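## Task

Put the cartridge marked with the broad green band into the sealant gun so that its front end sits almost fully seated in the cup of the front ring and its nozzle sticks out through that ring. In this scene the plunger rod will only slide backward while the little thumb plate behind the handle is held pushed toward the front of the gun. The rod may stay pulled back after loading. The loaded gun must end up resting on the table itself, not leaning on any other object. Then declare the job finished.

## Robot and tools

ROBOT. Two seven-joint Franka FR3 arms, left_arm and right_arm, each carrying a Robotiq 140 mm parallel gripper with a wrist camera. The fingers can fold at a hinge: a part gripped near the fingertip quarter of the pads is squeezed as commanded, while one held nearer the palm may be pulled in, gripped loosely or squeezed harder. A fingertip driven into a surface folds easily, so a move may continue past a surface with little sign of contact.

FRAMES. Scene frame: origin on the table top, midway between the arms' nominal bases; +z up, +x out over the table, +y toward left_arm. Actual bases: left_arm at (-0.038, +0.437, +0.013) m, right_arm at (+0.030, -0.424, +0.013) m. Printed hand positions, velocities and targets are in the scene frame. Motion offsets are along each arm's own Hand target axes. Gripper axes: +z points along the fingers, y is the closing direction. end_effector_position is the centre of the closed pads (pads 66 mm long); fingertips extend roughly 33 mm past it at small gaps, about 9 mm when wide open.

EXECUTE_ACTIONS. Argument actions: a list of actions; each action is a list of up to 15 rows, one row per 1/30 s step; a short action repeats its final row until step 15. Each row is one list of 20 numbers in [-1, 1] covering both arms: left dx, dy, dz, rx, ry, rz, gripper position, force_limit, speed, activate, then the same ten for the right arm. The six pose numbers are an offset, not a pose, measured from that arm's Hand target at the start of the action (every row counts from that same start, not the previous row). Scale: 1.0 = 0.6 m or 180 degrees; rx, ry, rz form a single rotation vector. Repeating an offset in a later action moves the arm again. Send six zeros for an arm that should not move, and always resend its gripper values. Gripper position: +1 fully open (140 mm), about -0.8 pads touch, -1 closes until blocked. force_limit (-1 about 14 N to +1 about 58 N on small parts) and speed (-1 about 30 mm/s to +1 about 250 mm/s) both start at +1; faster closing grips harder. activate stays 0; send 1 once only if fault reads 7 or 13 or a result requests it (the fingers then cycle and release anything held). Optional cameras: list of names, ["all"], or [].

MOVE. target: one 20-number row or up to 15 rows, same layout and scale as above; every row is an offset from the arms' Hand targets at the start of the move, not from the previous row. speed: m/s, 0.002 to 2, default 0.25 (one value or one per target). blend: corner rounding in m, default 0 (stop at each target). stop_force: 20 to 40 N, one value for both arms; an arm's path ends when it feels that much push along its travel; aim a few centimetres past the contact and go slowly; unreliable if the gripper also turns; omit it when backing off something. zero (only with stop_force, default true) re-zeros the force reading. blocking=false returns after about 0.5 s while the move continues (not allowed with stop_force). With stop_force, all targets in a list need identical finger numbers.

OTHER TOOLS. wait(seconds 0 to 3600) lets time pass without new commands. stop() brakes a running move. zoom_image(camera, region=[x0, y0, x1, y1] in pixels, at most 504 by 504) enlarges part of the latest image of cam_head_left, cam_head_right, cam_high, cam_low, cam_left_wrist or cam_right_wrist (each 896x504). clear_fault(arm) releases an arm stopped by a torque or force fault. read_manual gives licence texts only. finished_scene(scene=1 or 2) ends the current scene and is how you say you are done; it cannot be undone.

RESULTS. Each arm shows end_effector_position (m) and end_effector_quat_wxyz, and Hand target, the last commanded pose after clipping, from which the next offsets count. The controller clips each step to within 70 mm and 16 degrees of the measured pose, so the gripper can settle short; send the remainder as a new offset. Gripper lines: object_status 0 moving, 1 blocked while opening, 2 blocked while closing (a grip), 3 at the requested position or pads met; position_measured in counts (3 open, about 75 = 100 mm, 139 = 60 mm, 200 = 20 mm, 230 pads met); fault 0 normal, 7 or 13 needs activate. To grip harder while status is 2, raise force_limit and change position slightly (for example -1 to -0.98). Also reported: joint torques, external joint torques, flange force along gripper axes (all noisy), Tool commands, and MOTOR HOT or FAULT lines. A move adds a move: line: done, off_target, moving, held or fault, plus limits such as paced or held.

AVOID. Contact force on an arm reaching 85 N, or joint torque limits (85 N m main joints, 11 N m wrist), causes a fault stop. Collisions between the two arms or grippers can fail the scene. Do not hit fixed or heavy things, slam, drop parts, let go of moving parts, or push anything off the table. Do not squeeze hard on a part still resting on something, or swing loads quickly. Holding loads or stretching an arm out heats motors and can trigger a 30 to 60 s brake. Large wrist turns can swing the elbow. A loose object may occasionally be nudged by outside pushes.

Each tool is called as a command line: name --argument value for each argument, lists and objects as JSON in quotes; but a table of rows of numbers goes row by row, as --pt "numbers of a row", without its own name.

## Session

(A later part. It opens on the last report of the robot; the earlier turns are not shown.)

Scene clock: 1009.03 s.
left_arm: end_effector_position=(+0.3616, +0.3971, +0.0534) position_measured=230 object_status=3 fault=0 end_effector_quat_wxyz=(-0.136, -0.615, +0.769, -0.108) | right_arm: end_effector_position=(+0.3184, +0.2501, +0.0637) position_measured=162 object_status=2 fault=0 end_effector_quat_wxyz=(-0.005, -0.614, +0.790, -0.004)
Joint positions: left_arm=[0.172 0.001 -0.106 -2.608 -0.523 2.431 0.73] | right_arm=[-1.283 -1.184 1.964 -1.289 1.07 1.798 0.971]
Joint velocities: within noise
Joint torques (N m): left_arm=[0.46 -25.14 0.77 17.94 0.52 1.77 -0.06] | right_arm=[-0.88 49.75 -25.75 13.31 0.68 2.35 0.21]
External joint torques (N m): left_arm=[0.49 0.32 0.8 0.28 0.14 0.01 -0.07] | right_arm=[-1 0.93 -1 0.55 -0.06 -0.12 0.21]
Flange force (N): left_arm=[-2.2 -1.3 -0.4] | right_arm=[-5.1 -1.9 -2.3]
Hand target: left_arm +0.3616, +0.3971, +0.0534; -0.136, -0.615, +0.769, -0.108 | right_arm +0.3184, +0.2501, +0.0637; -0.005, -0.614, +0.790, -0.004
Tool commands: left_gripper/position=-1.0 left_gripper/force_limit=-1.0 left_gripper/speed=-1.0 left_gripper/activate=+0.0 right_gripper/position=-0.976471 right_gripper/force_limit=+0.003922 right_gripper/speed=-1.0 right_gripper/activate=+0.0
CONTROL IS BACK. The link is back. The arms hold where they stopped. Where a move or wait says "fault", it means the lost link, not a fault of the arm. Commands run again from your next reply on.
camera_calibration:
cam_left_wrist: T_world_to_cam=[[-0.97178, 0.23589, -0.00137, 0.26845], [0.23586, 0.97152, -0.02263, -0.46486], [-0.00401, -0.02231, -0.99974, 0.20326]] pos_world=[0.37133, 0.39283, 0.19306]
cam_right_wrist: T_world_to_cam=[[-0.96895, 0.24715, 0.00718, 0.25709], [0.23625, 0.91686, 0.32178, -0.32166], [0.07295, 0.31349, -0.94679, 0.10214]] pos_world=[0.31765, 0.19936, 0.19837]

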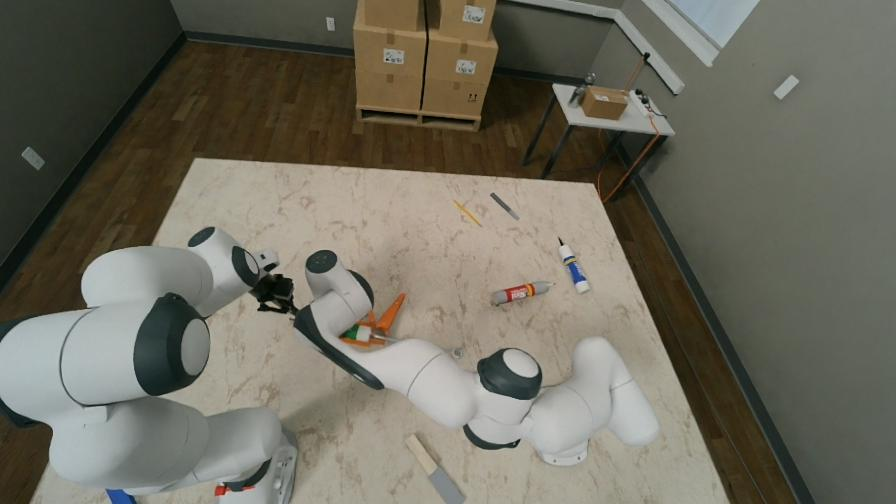

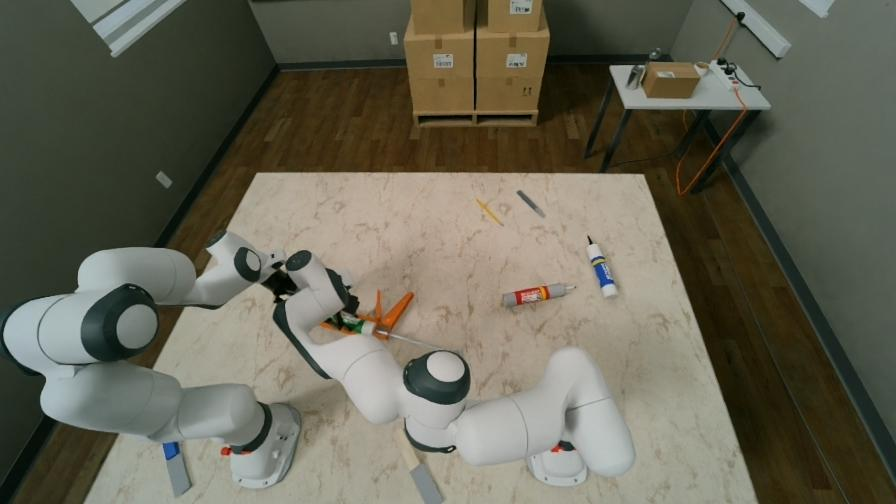

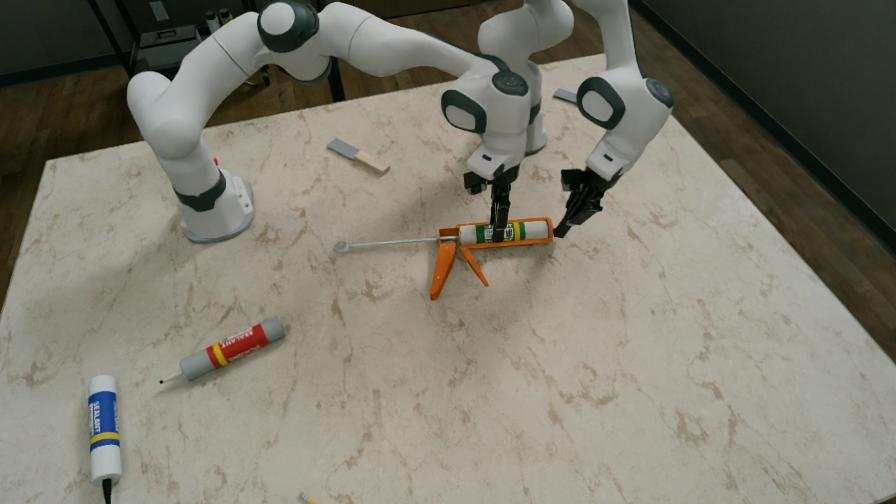

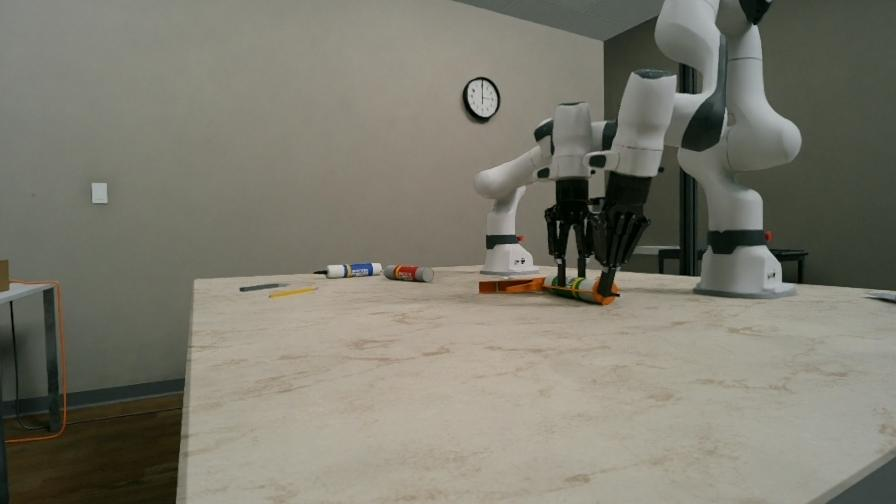

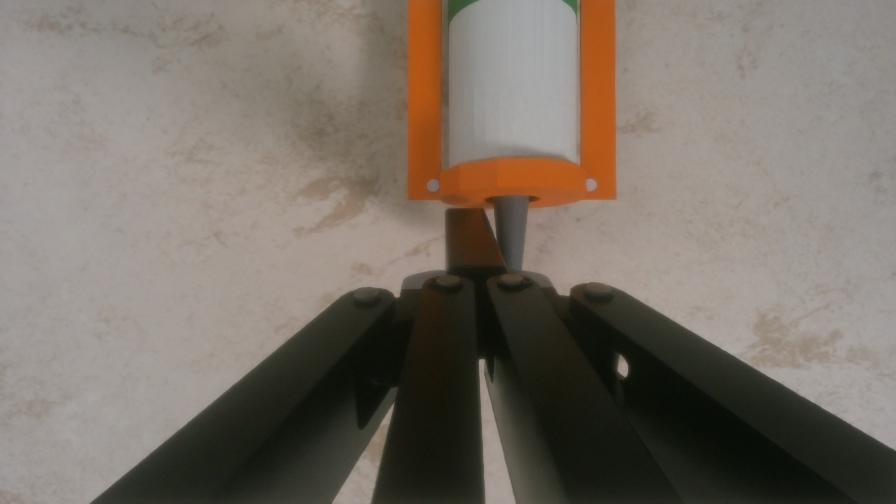

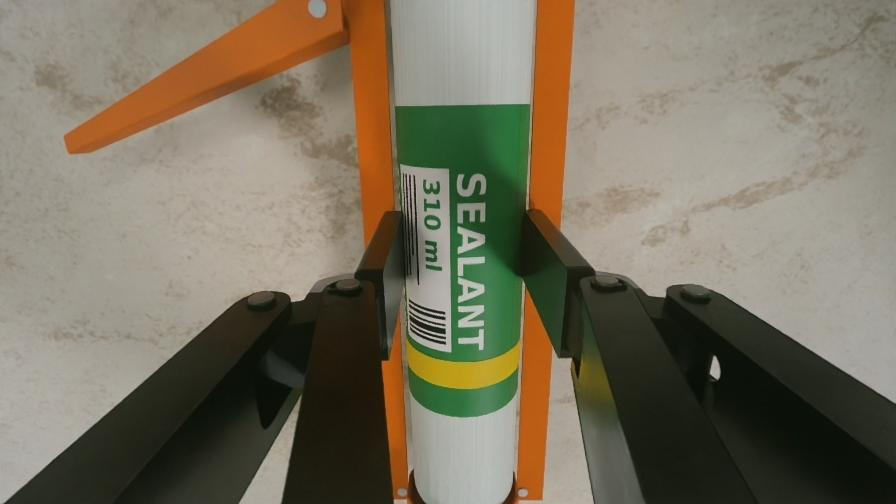

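move --pt "0 0 0 0 0 0 -1 -1 -1 0 0.005 0 0 0 0 0 -0.98 0 -1 0" --pt "0 0 0 0 0 0 -1 -1 -1 0 0.005 0 -0.006 0 0 0 -0.98 0 -1 0" --speed 0.03 --cameras '["cam_low","cam_high","cam_left_wrist"]'

zoom_image --camera "cam_low" --region '[540, 240, 640, 310]'

zoom_image --camera "cam_high" --region '[430, 190, 580, 270]'

zoom_image --camera "cam_left_wrist" --region '[390, 0, 630, 280]'

Scene clock: 1012.73 s.
left_arm: end_effector_position=(+0.3616, +0.3971, +0.0534) position_measured=230 object_status=3 fault=0 end_effector_quat_wxyz=(-0.136, -0.615, +0.769, -0.108) | right_arm: end_effector_position=(+0.3173, +0.2473, +0.0636) position_measured=162 object_status=2 fault=0 end_effector_quat_wxyz=(-0.006, -0.612, +0.791, -0.003)
Joint positions: left_arm=[0.172 0.001 -0.106 -2.608 -0.523 2.431 0.73] | right_arm=[-1.274 -1.179 1.963 -1.305 1.069 1.802 0.969]
Joint torques (N m): left_arm=[0.45 -25.16 0.73 17.96 0.52 1.74 -0.12] | right_arm=[-0.75 50.89 -26.98 13.11 0.31 2.23 0]
External joint torques (N m): left_arm=[0.5 0.26 0.78 0.4 0.13 0 -0.13] | right_arm=[-0.75 2.42 -2.06 0.39 -0.43 -0.23 0]
Flange force (N): left_arm=[-2.1 -1.6 -0.7] | right_arm=[0.6 -0.9 -5.3]
Hand target: left_arm +0.3616, +0.3971, +0.0534; -0.136, -0.615, +0.769, -0.108 | right_arm +0.3176, +0.2472, +0.0674; -0.005, -0.614, +0.790, -0.004
Off the commanded pose: left_arm 0.000 m, 0 deg | right_arm 0.004 m, 0 deg.
CONTROL IS BACK, as an earlier result said. Commands run again.
move: off_target (right_arm)
cam_left_wrist: T_world_to_cam=[[-0.97178, 0.23589, -0.00137, 0.26845], [0.23586, 0.97152, -0.02263, -0.46486], [-0.00401, -0.02231, -0.99974, 0.20326]] pos_world=[0.37133, 0.39283, 0.19306]
Images, in order (width x height): cam_high 896x504, cam_low 896x504, cam_left_wrist 896x504.

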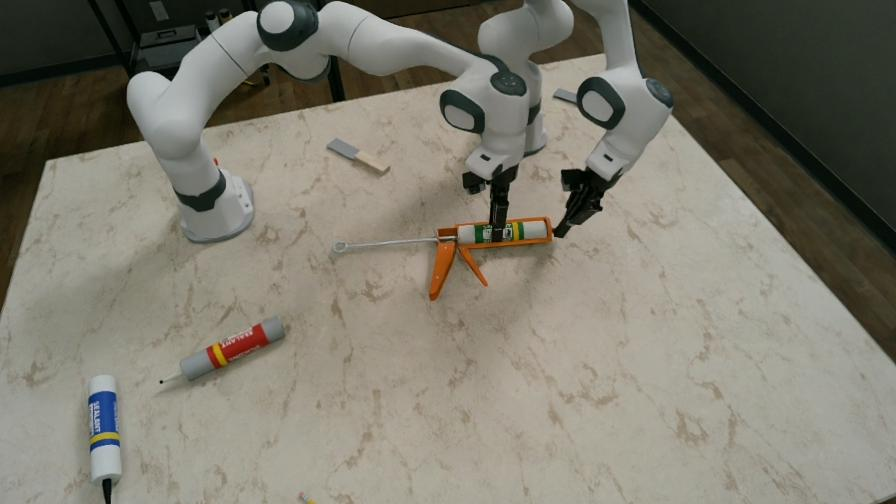

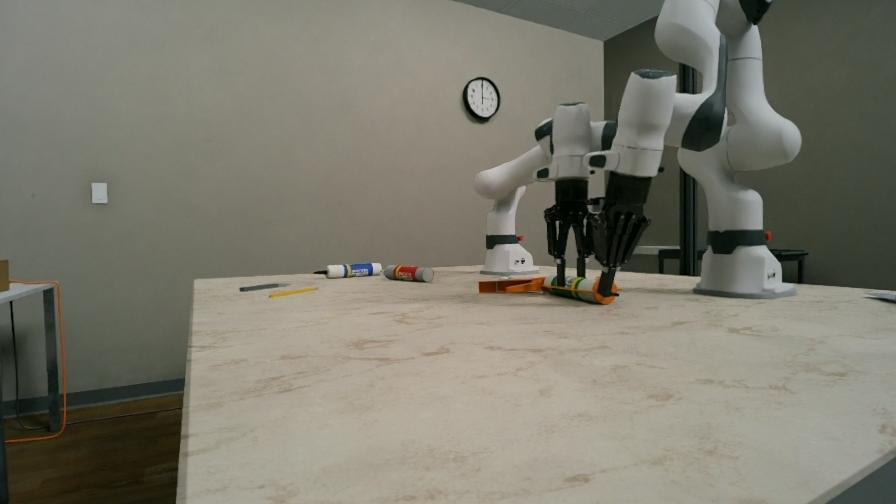

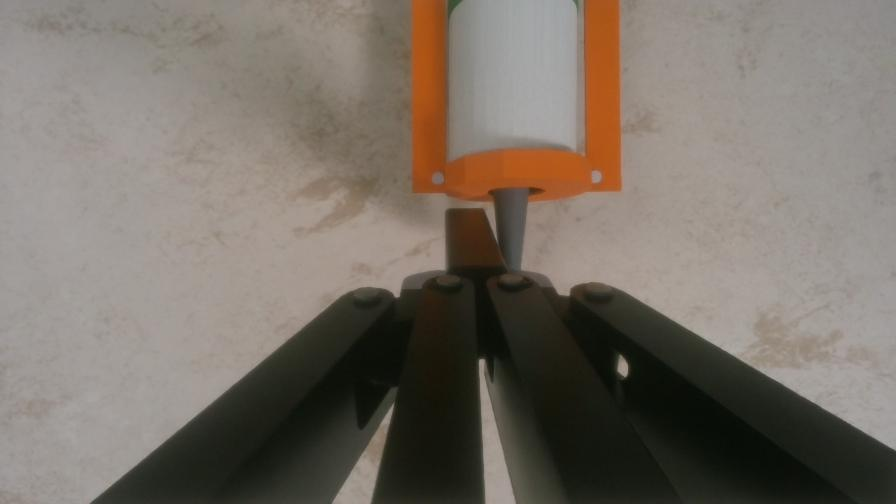

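Scaled by 5.040 from the camera's image (finer frame: 1280x720).

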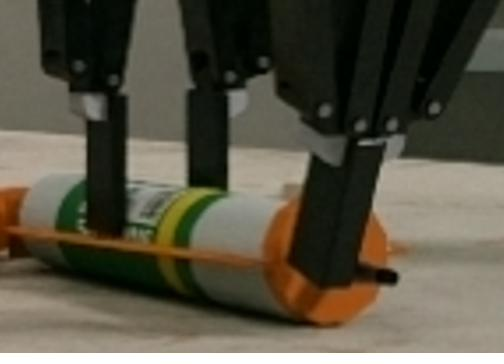

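Scaled by 3.360 from the camera's image (finer frame: 1280x720).

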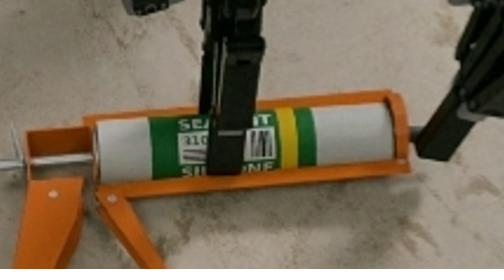

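Scaled by 1.800 from the camera's image (finer frame: 1280x720).

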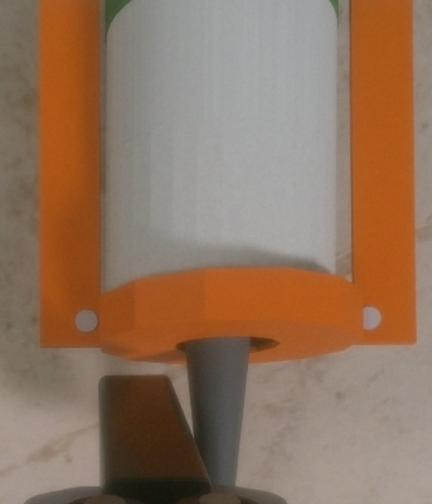

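move --target '[0,0,0,0,0,0,-1,-1,-1,0,0,0.0022,-0.004,0,0,0,-0.98,0,-1,0]' --speed 0.03 --cameras '["cam_low","cam_high","cam_left_wrist"]'

zoom_image --camera "cam_low" --region '[540, 240, 640, 310]'

zoom_image --camera "cam_high" --region '[430, 190, 580, 270]'

zoom_image --camera "cam_left_wrist" --region '[390, 0, 630, 280]'

Scene clock: 1020.10 s.
left_arm: end_effector_position=(+0.3616, +0.3971, +0.0534) position_measured=230 object_status=3 fault=0 end_effector_quat_wxyz=(-0.136, -0.615, +0.769, -0.108) | right_arm: end_effector_position=(+0.3161, +0.2476, +0.0660) position_measured=162 object_status=2 fault=0 end_effector_quat_wxyz=(-0.006, -0.613, +0.790, -0.003)
Joint positions: left_arm=[0.172 0.001 -0.106 -2.608 -0.523 2.431 0.73] | right_arm=[-1.271 -1.175 1.961 -1.306 1.066 1.799 0.969]
Joint torques (N m): left_arm=[0.47 -25.15 0.71 17.99 0.51 1.75 -0.07] | right_arm=[-0.62 50.66 -27.02 13.22 0.39 2.25 0.15]
External joint torques (N m): left_arm=[0.45 0.23 0.69 0.44 0.13 0.01 -0.08] | right_arm=[-0.54 2.28 -2.1 0.49 -0.35 -0.22 0.15]
Flange force (N): left_arm=[-2.0 -1.6 -0.6] | right_arm=[0.3 -0.5 -5.2]
Hand target: left_arm +0.3616, +0.3971, +0.0534; -0.136, -0.615, +0.769, -0.108 | right_arm +0.3164, +0.2476, +0.0698; -0.005, -0.614, +0.790, -0.004
Off the commanded pose: left_arm 0.000 m, 0 deg | right_arm 0.004 m, 0 deg.
move: off_target (right_arm)
cam_left_wrist: T_world_to_cam=[[-0.97178, 0.23589, -0.00137, 0.26845], [0.23586, 0.97152, -0.02263, -0.46486], [-0.00401, -0.02231, -0.99974, 0.20326]] pos_world=[0.37133, 0.39283, 0.19306]
Images, in order (width x height): cam_high 896x504, cam_low 896x504, cam_left_wrist 896x504.

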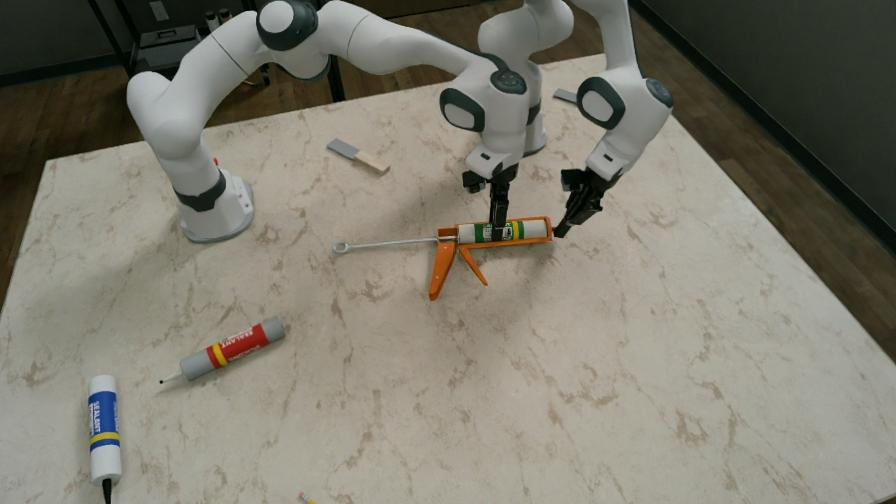

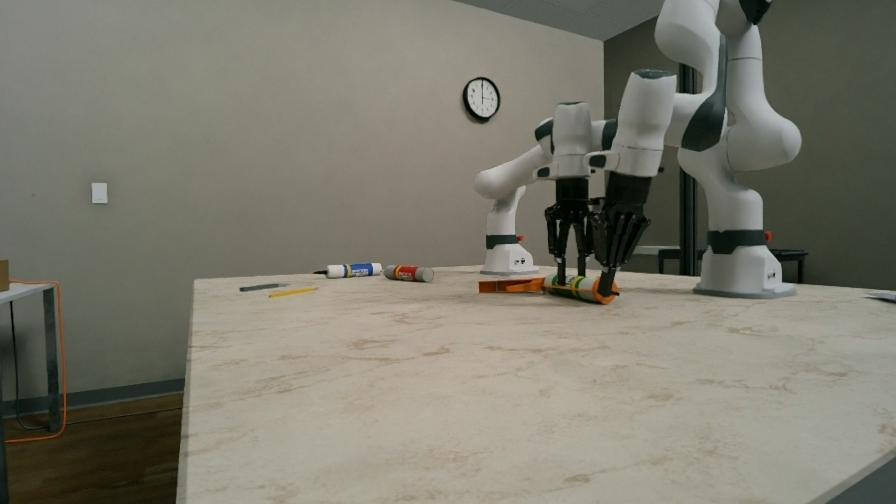

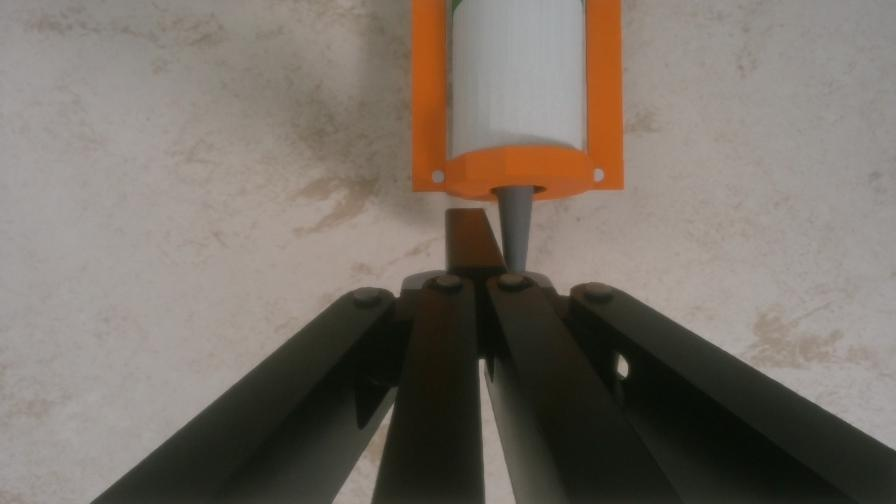

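Scaled by 5.040 from the camera's image (finer frame: 1280x720).

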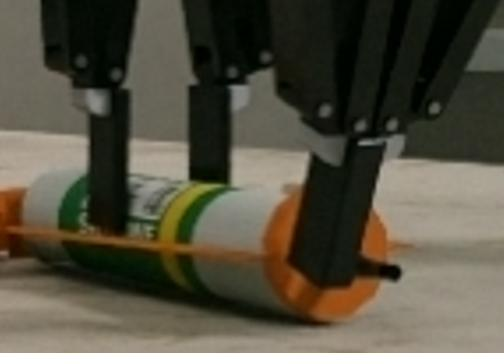

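Scaled by 3.360 from the camera's image (finer frame: 1280x720).

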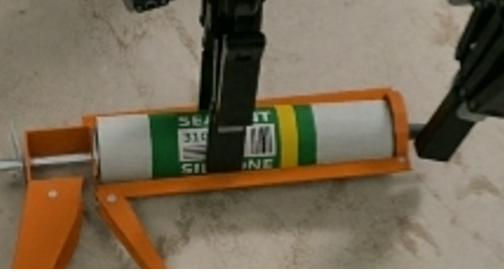

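Scaled by 1.800 from the camera's image (finer frame: 1280x720).

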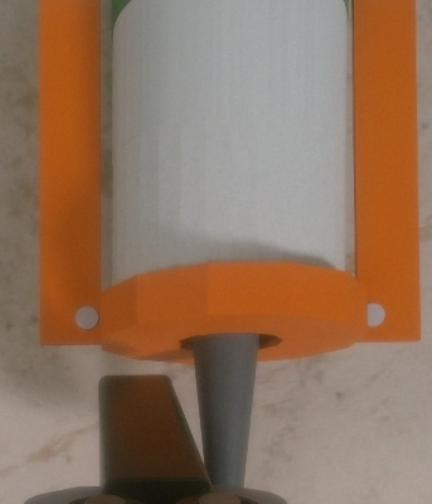

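move --target '[0,0,0,0,0,0,-1,-1,-1,0,-0.0083,0,0,0,0,0,-0.98,0,-1,0]' --speed 0.02 --cameras '["cam_low","cam_high","cam_left_wrist"]'

zoom_image --camera "cam_low" --region '[540, 240, 640, 310]'

zoom_image --camera "cam_high" --region '[430, 190, 580, 270]'

zoom_image --camera "cam_left_wrist" --region '[390, 0, 630, 280]'

Scene clock: 1024.80 s.
left_arm: end_effector_position=(+0.3616, +0.3971, +0.0534) position_measured=230 object_status=3 fault=0 end_effector_quat_wxyz=(-0.136, -0.615, +0.769, -0.108) | right_arm: end_effector_position=(+0.3173, +0.2519, +0.0682) position_measured=162 object_status=2 fault=0 end_effector_quat_wxyz=(-0.005, -0.616, +0.788, -0.004)
Joint positions: left_arm=[0.172 0.001 -0.106 -2.608 -0.523 2.431 0.73] | right_arm=[-1.285 -1.181 1.961 -1.278 1.066 1.789 0.972]
Joint velocities: left_arm=[within noise] | right_arm=[0.001 0 0 0.002 -0.001 -0.003 0.002]
Joint torques (N m): left_arm=[0.49 -25.14 0.81 17.96 0.51 1.75 -0.05] | right_arm=[-1.26 50.4 -26.24 14.41 0.89 2.54 0.37]
External joint torques (N m): left_arm=[0.51 0.13 0.84 0.48 0.12 0.02 -0.06] | right_arm=[-1.01 1.48 -1.53 1.78 0.16 0.06 0.37]
Flange force (N): left_arm=[-2.2 -1.4 -0.9] | right_arm=[-11.6 -2.7 -3.6]
Hand target: left_arm +0.3616, +0.3971, +0.0534; -0.136, -0.615, +0.769, -0.108 | right_arm +0.3176, +0.2524, +0.0697; -0.005, -0.614, +0.790, -0.004
Off the commanded pose: left_arm 0.000 m, 0 deg | right_arm 0.002 m, 0 deg.
move: done
cam_left_wrist: T_world_to_cam=[[-0.97178, 0.23589, -0.00137, 0.26845], [0.23586, 0.97152, -0.02263, -0.46486], [-0.00401, -0.02231, -0.99974, 0.20326]] pos_world=[0.37133, 0.39283, 0.19306]
Images, in order (width x height): cam_high 896x504, cam_low 896x504, cam_left_wrist 896x504.

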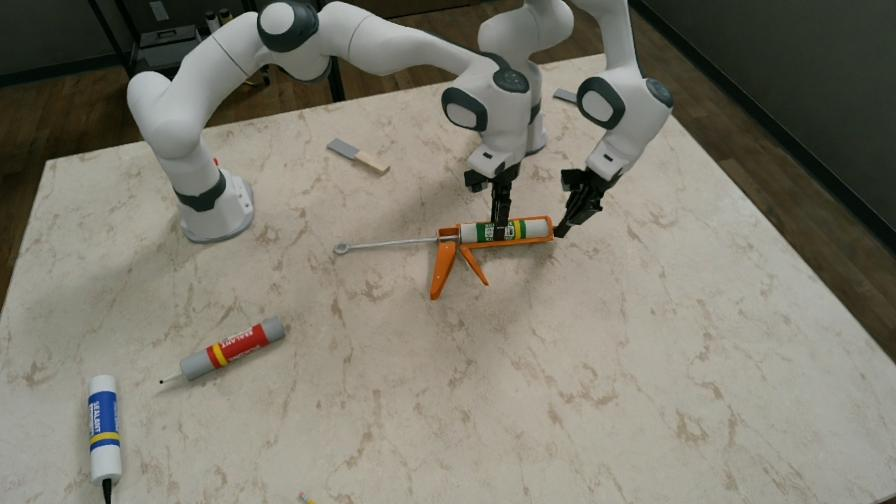

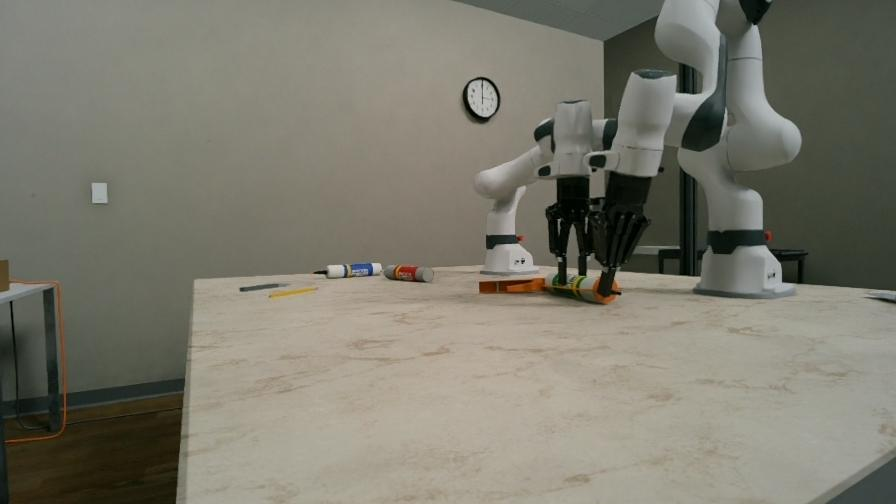

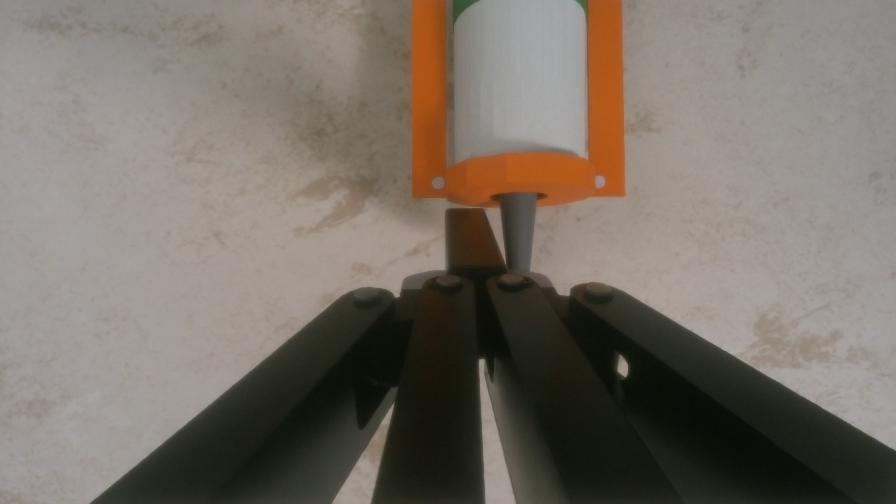

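Scaled by 5.040 from the camera's image (finer frame: 1280x720).

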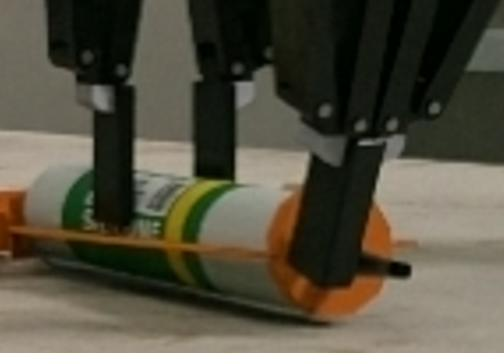

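Scaled by 3.360 from the camera's image (finer frame: 1280x720).

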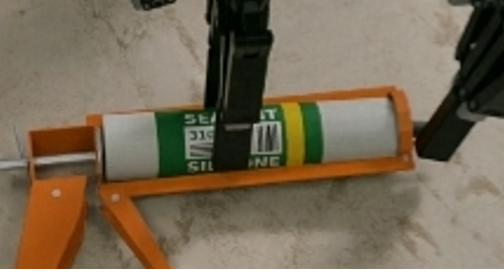

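Scaled by 1.800 from the camera's image (finer frame: 1280x720).

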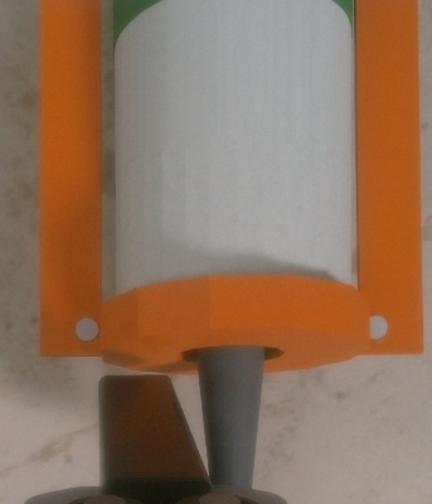

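move --pt "0 0 0 0 0 0 -1 -1 -1 0 0.0045 0 0 0 0 0 -0.98 0 -1 0" --pt "0 0 0 0 0 0 -1 -1 -1 0 0.0045 0 0.0033 0 0 0 -0.98 0 -1 0" --pt "0 0 0 0 0 0 -1 -1 -1 0 -0.005 0 0.0033 0 0 0 -0.98 0 -1 0" --speed 0.02 --cameras '["cam_low","cam_high","cam_left_wrist"]'

zoom_image --camera "cam_low" --region '[540, 240, 640, 310]'

zoom_image --camera "cam_high" --region '[430, 190, 580, 270]'

zoom_image --camera "cam_left_wrist" --region '[390, 0, 630, 280]'

Scene clock: 1034.07 s.
left_arm: end_effector_position=(+0.3616, +0.3971, +0.0534) position_measured=230 object_status=3 fault=0 end_effector_quat_wxyz=(-0.136, -0.615, +0.769, -0.108) | right_arm: end_effector_position=(+0.3184, +0.2547, +0.0667) position_measured=162 object_status=2 fault=0 end_effector_quat_wxyz=(-0.005, -0.616, +0.788, -0.004)
Joint positions: left_arm=[0.172 0.001 -0.106 -2.608 -0.523 2.431 0.73] | right_arm=[-1.296 -1.189 1.965 -1.259 1.066 1.787 0.977]
Joint velocities: left_arm=[within noise] | right_arm=[0 0.001 0 0.002 0 -0.001 0.006]
Joint torques (N m): left_arm=[0.45 -25.15 0.72 17.97 0.51 1.75 -0.04] | right_arm=[-1.2 50.7 -25.78 13.97 0.8 2.39 0.34]
External joint torques (N m): left_arm=[0.47 0.3 0.74 0.32 0.12 -0.01 -0.05] | right_arm=[-1.04 1.35 -1.28 1.37 0.07 -0.08 0.34]
Flange force (N): left_arm=[-2.1 -1.4 -0.5] | right_arm=[-10.0 -2.5 -3.3]
Hand target: left_arm +0.3616, +0.3971, +0.0534; -0.136, -0.615, +0.769, -0.108 | right_arm +0.3183, +0.2553, +0.0677; -0.005, -0.614, +0.790, -0.004
Off the commanded pose: left_arm 0.000 m, 0 deg | right_arm 0.001 m, 0 deg.
move: done
cam_left_wrist: T_world_to_cam=[[-0.97178, 0.23589, -0.00137, 0.26845], [0.23586, 0.97152, -0.02263, -0.46486], [-0.00401, -0.02231, -0.99974, 0.20326]] pos_world=[0.37133, 0.39283, 0.19306]
Images, in order (width x height): cam_high 896x504, cam_low 896x504, cam_left_wrist 896x504.

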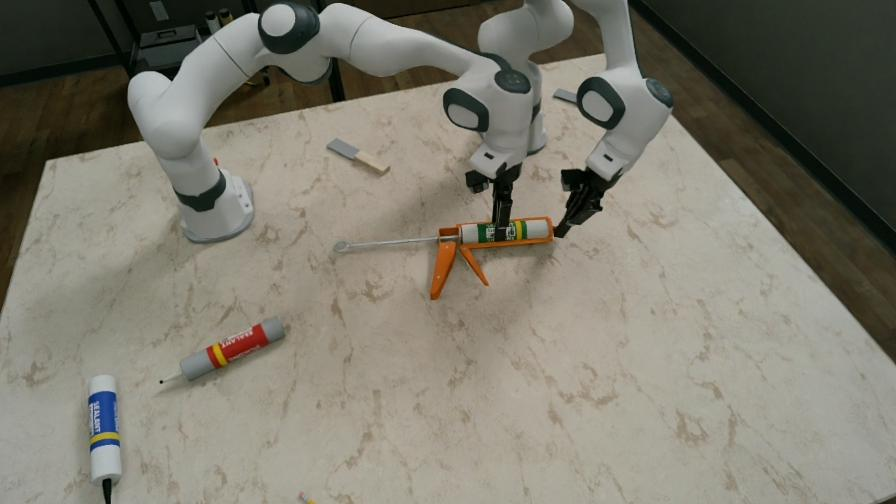

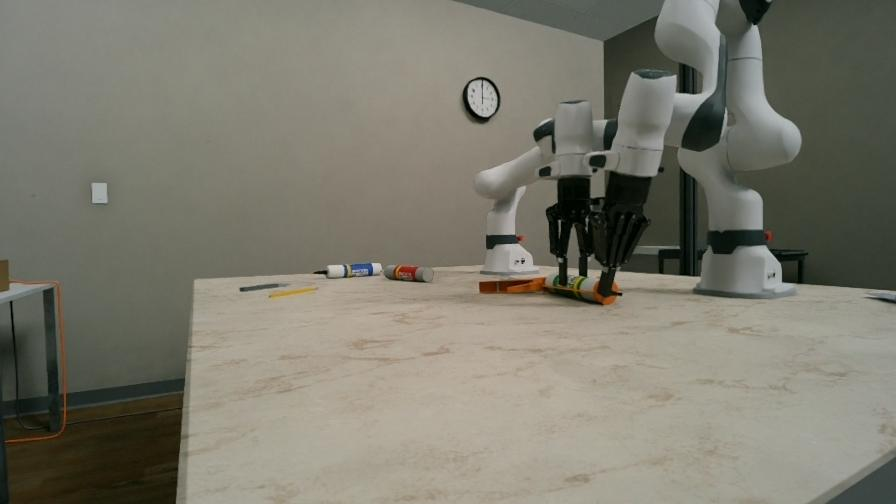

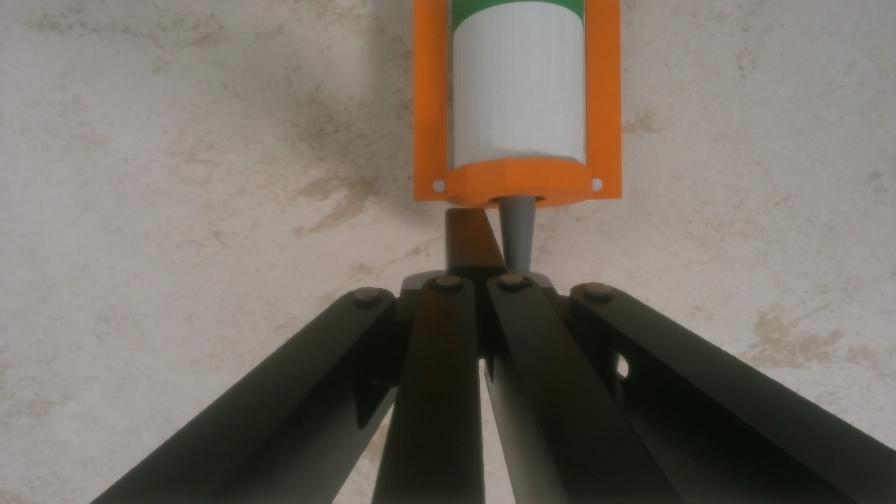

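Scaled by 5.040 from the camera's image (finer frame: 1280x720).

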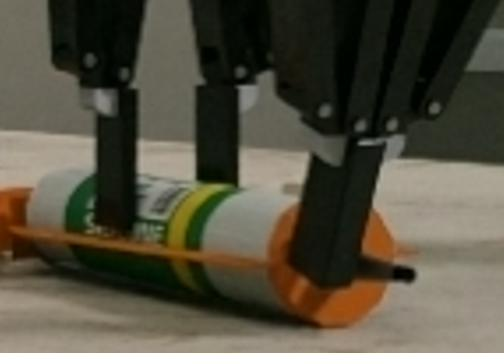

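Scaled by 3.360 from the camera's image (finer frame: 1280x720).

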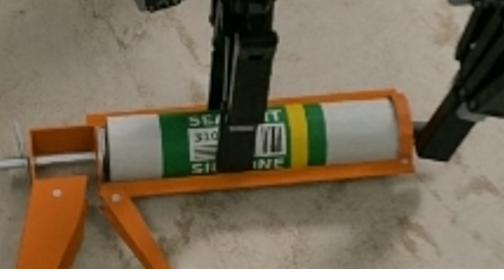

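Scaled by 1.800 from the camera's image (finer frame: 1280x720).

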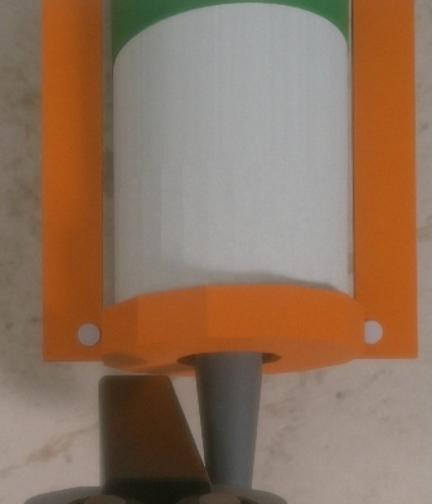

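move --target '[0,0,0,0,0,0,-1,-1,-1,0,-0.0067,0,0,0,0,0,-0.98,0,-1,0]' --speed 0.02 --cameras '["cam_low","cam_high","cam_left_wrist"]'

zoom_image --camera "cam_low" --region '[540, 240, 640, 310]'

zoom_image --camera "cam_high" --region '[430, 190, 580, 270]'

zoom_image --camera "cam_left_wrist" --region '[390, 0, 630, 280]'

Scene clock: 1039.00 s.
left_arm: end_effector_position=(+0.3616, +0.3971, +0.0534) position_measured=230 object_status=3 fault=0 end_effector_quat_wxyz=(-0.136, -0.615, +0.769, -0.108) | right_arm: end_effector_position=(+0.3193, +0.2584, +0.0662) position_measured=162 object_status=2 fault=0 end_effector_quat_wxyz=(-0.005, -0.616, +0.788, -0.004)
Joint positions: left_arm=[0.172 0.001 -0.106 -2.608 -0.523 2.431 0.73] | right_arm=[-1.311 -1.196 1.969 -1.233 1.066 1.781 0.987]
Joint velocities: left_arm=[within noise] | right_arm=[0 0 0.002 0 0 -0.002 0.005]
Joint torques (N m): left_arm=[0.5 -25.15 0.75 17.98 0.51 1.75 -0.06] | right_arm=[-1.26 51.44 -25.6 14.16 0.86 2.44 0.4]
External joint torques (N m): left_arm=[0.53 0.18 0.78 0.47 0.12 0.02 -0.07] | right_arm=[-1.65 1.56 -1.57 1.36 0.11 -0.01 0.4]
Flange force (N): left_arm=[-2.2 -1.5 -0.8] | right_arm=[-11.8 -3.6 -3.6]
Hand target: left_arm +0.3616, +0.3971, +0.0534; -0.136, -0.615, +0.769, -0.108 | right_arm +0.3193, +0.2592, +0.0676; -0.005, -0.614, +0.790, -0.004
Off the commanded pose: left_arm 0.000 m, 0 deg | right_arm 0.002 m, 0 deg.
move: done
cam_left_wrist: T_world_to_cam=[[-0.97178, 0.23589, -0.00137, 0.26845], [0.23586, 0.97152, -0.02263, -0.46486], [-0.00401, -0.02231, -0.99974, 0.20326]] pos_world=[0.37133, 0.39283, 0.19306]
Images, in order (width x height): cam_high 896x504, cam_low 896x504, cam_left_wrist 896x504.

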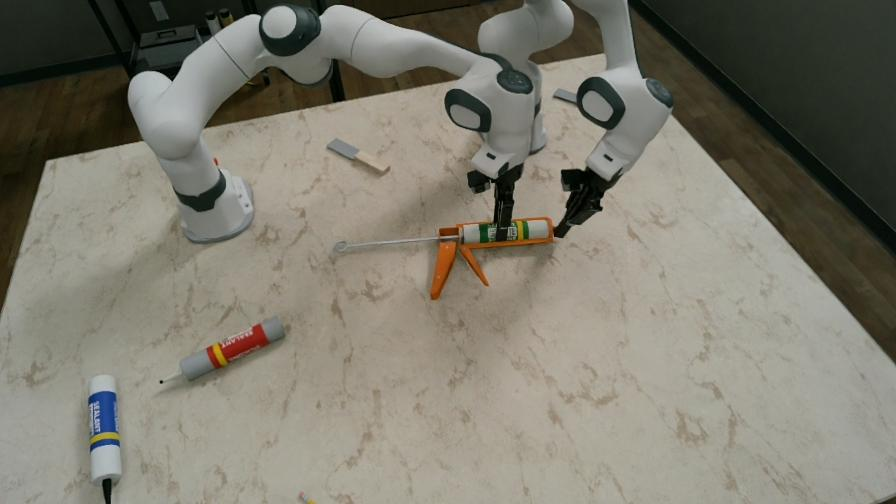

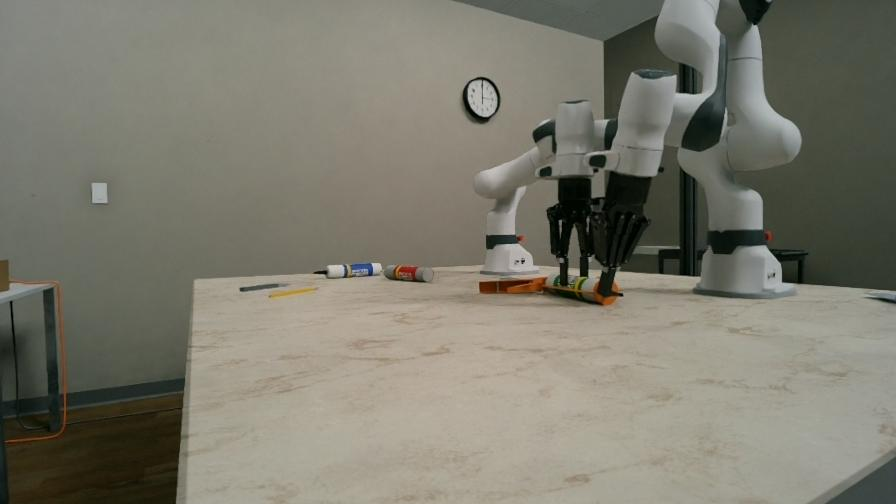

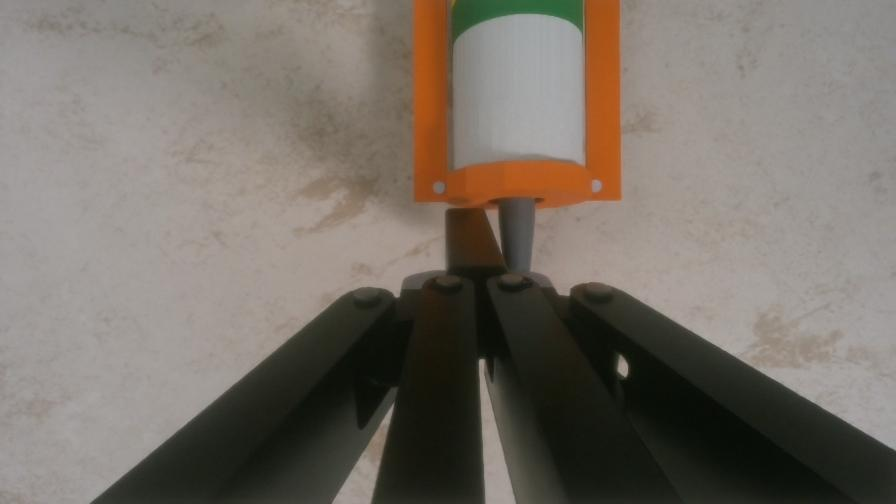

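Scaled by 5.040 from the camera's image (finer frame: 1280x720).

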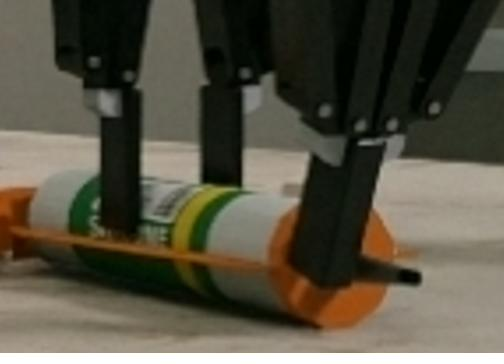

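Scaled by 3.360 from the camera's image (finer frame: 1280x720).

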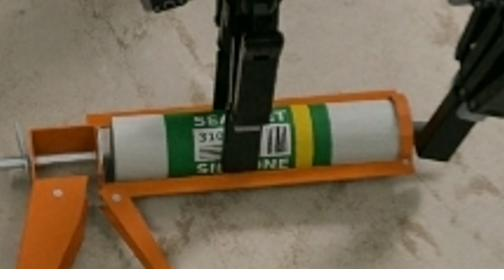

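Scaled by 1.800 from the camera's image (finer frame: 1280x720).

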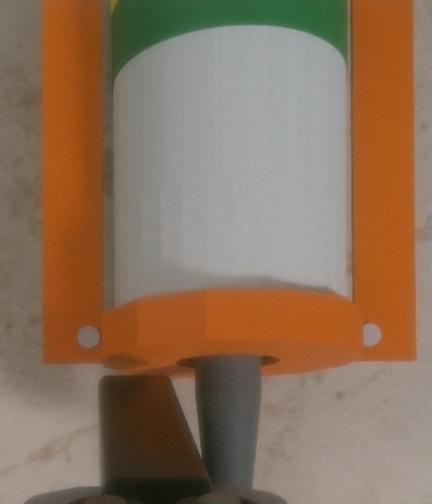

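move --target '[0,0,0,0,0,0,-1,-1,-1,0,-0.004,0,0,0,0,0,-0.98,0,-1,0]' --speed 0.02 --cameras '["cam_left_wrist"]'

zoom_image --camera "cam_left_wrist" --region '[390, 0, 630, 280]'

Scene clock: 1050.70 s.
left_arm: end_effector_position=(+0.3616, +0.3971, +0.0534) position_measured=230 object_status=3 fault=0 end_effector_quat_wxyz=(-0.136, -0.615, +0.769, -0.108) | right_arm: end_effector_position=(+0.3199, +0.2602, +0.0659) position_measured=162 object_status=2 fault=0 end_effector_quat_wxyz=(-0.006, -0.616, +0.788, -0.005)
Joint positions: left_arm=[0.172 0.001 -0.106 -2.608 -0.523 2.431 0.73] | right_arm=[-1.32 -1.201 1.971 -1.217 1.066 1.776 0.993]
Joint velocities: left_arm=[within noise] | right_arm=[-0.001 -0.001 -0.003 0.002 -0.002 -0.002 0.004]
Joint torques (N m): left_arm=[0.43 -25.08 0.81 17.97 0.52 1.75 -0.03] | right_arm=[-1.58 51.86 -25.43 14.73 0.96 2.65 0.36]
External joint torques (N m): left_arm=[0.46 0.25 0.84 0.42 0.13 0.01 -0.04] | right_arm=[-1.7 1.74 -1.54 2.09 0.22 0.21 0.36]
Flange force (N): left_arm=[-2.3 -1.5 -0.6] | right_arm=[-16.6 -4.4 -3.8]
Hand target: left_arm +0.3616, +0.3971, +0.0534; -0.136, -0.615, +0.769, -0.108 | right_arm +0.3199, +0.2615, +0.0676; -0.005, -0.614, +0.790, -0.004
Off the commanded pose: left_arm 0.000 m, 0 deg | right_arm 0.002 m, 0 deg.
move: done
cam_left_wrist: T_world_to_cam=[[-0.97178, 0.23589, -0.00137, 0.26845], [0.23586, 0.97152, -0.02263, -0.46486], [-0.00401, -0.02231, -0.99974, 0.20326]] pos_world=[0.37133, 0.39283, 0.19306]

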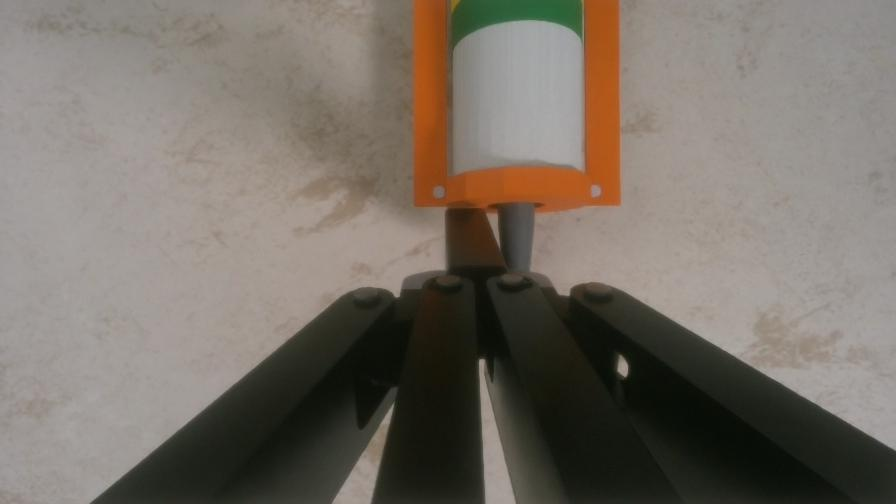

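Scaled by 1.800 from the camera's image (finer frame: 1280x720).

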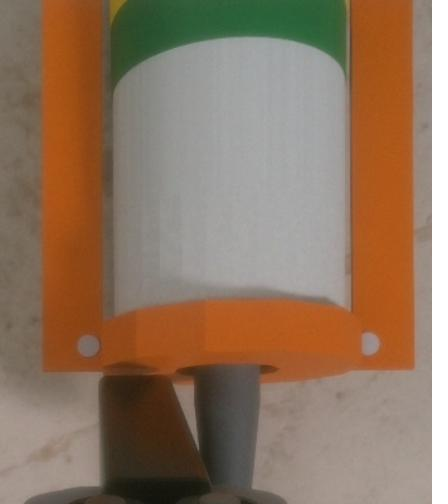

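move --target '[0,0,0,0,0,0,-1,-1,-1,0,-0.005,0,0,0,0,0,-0.98,0,-1,0]' --speed 0.02 --cameras '["cam_left_wrist"]'

zoom_image --camera "cam_left_wrist" --region '[390, 0, 630, 280]'

Scene clock: 1052.93 s.
left_arm: end_effector_position=(+0.3618, +0.3973, +0.0534) position_measured=230 object_status=3 fault=0 end_effector_quat_wxyz=(-0.135, -0.615, +0.769, -0.108) | right_arm: end_effector_position=(+0.3205, +0.2620, +0.0651) position_measured=162 object_status=2 fault=0 end_effector_quat_wxyz=(-0.007, -0.616, +0.788, -0.005)
Joint positions: left_arm=[0.172 0.001 -0.106 -2.608 -0.523 2.432 0.73] | right_arm=[-1.331 -1.207 1.974 -1.197 1.066 1.768 1]
Joint velocities: left_arm=[within noise] | right_arm=[0 -0.001 0 0.003 0.001 -0.003 0.006]
Joint torques (N m): left_arm=[-0.08 -24.91 0.3 17.64 0.37 1.57 -0.07] | right_arm=[-0.9 52.41 -25.46 15.56 1.18 2.91 0.42]
External joint torques (N m): left_arm=[0 0.45 0.38 0.09 -0.02 -0.17 -0.08] | right_arm=[-0.85 1.72 -1.66 2.98 0.44 0.46 0.42]
Flange force (N): left_arm=[-1.1 -1.3 0.3] | right_arm=[-19.6 -3.7 -3.9]
Hand target: left_arm +0.3616, +0.3971, +0.0534; -0.136, -0.615, +0.769, -0.108 | right_arm +0.3207, +0.2644, +0.0676; -0.005, -0.614, +0.790, -0.004
Off the commanded pose: left_arm 0.000 m, 0 deg | right_arm 0.004 m, 0 deg.
move: off_target (right_arm)
cam_left_wrist: T_world_to_cam=[[-0.97188, 0.23548, -0.00178, 0.2688], [0.23546, 0.97163, -0.02222, -0.46495], [-0.0035, -0.02201, -0.99975, 0.20296]] pos_world=[0.37143, 0.39293, 0.19306]

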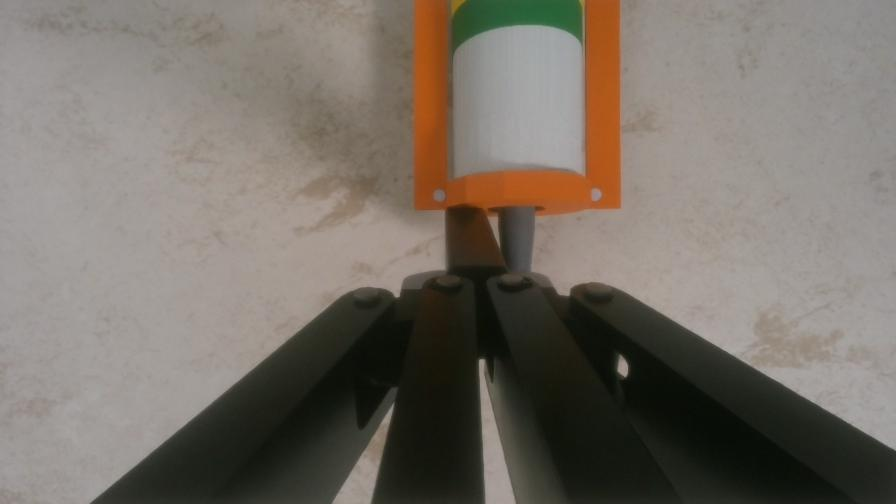

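Scaled by 1.800 from the camera's image (finer frame: 1280x720).

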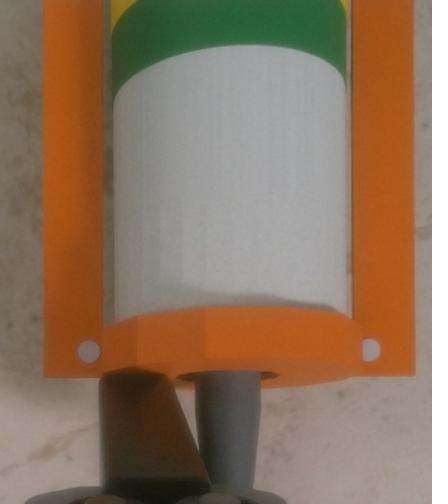

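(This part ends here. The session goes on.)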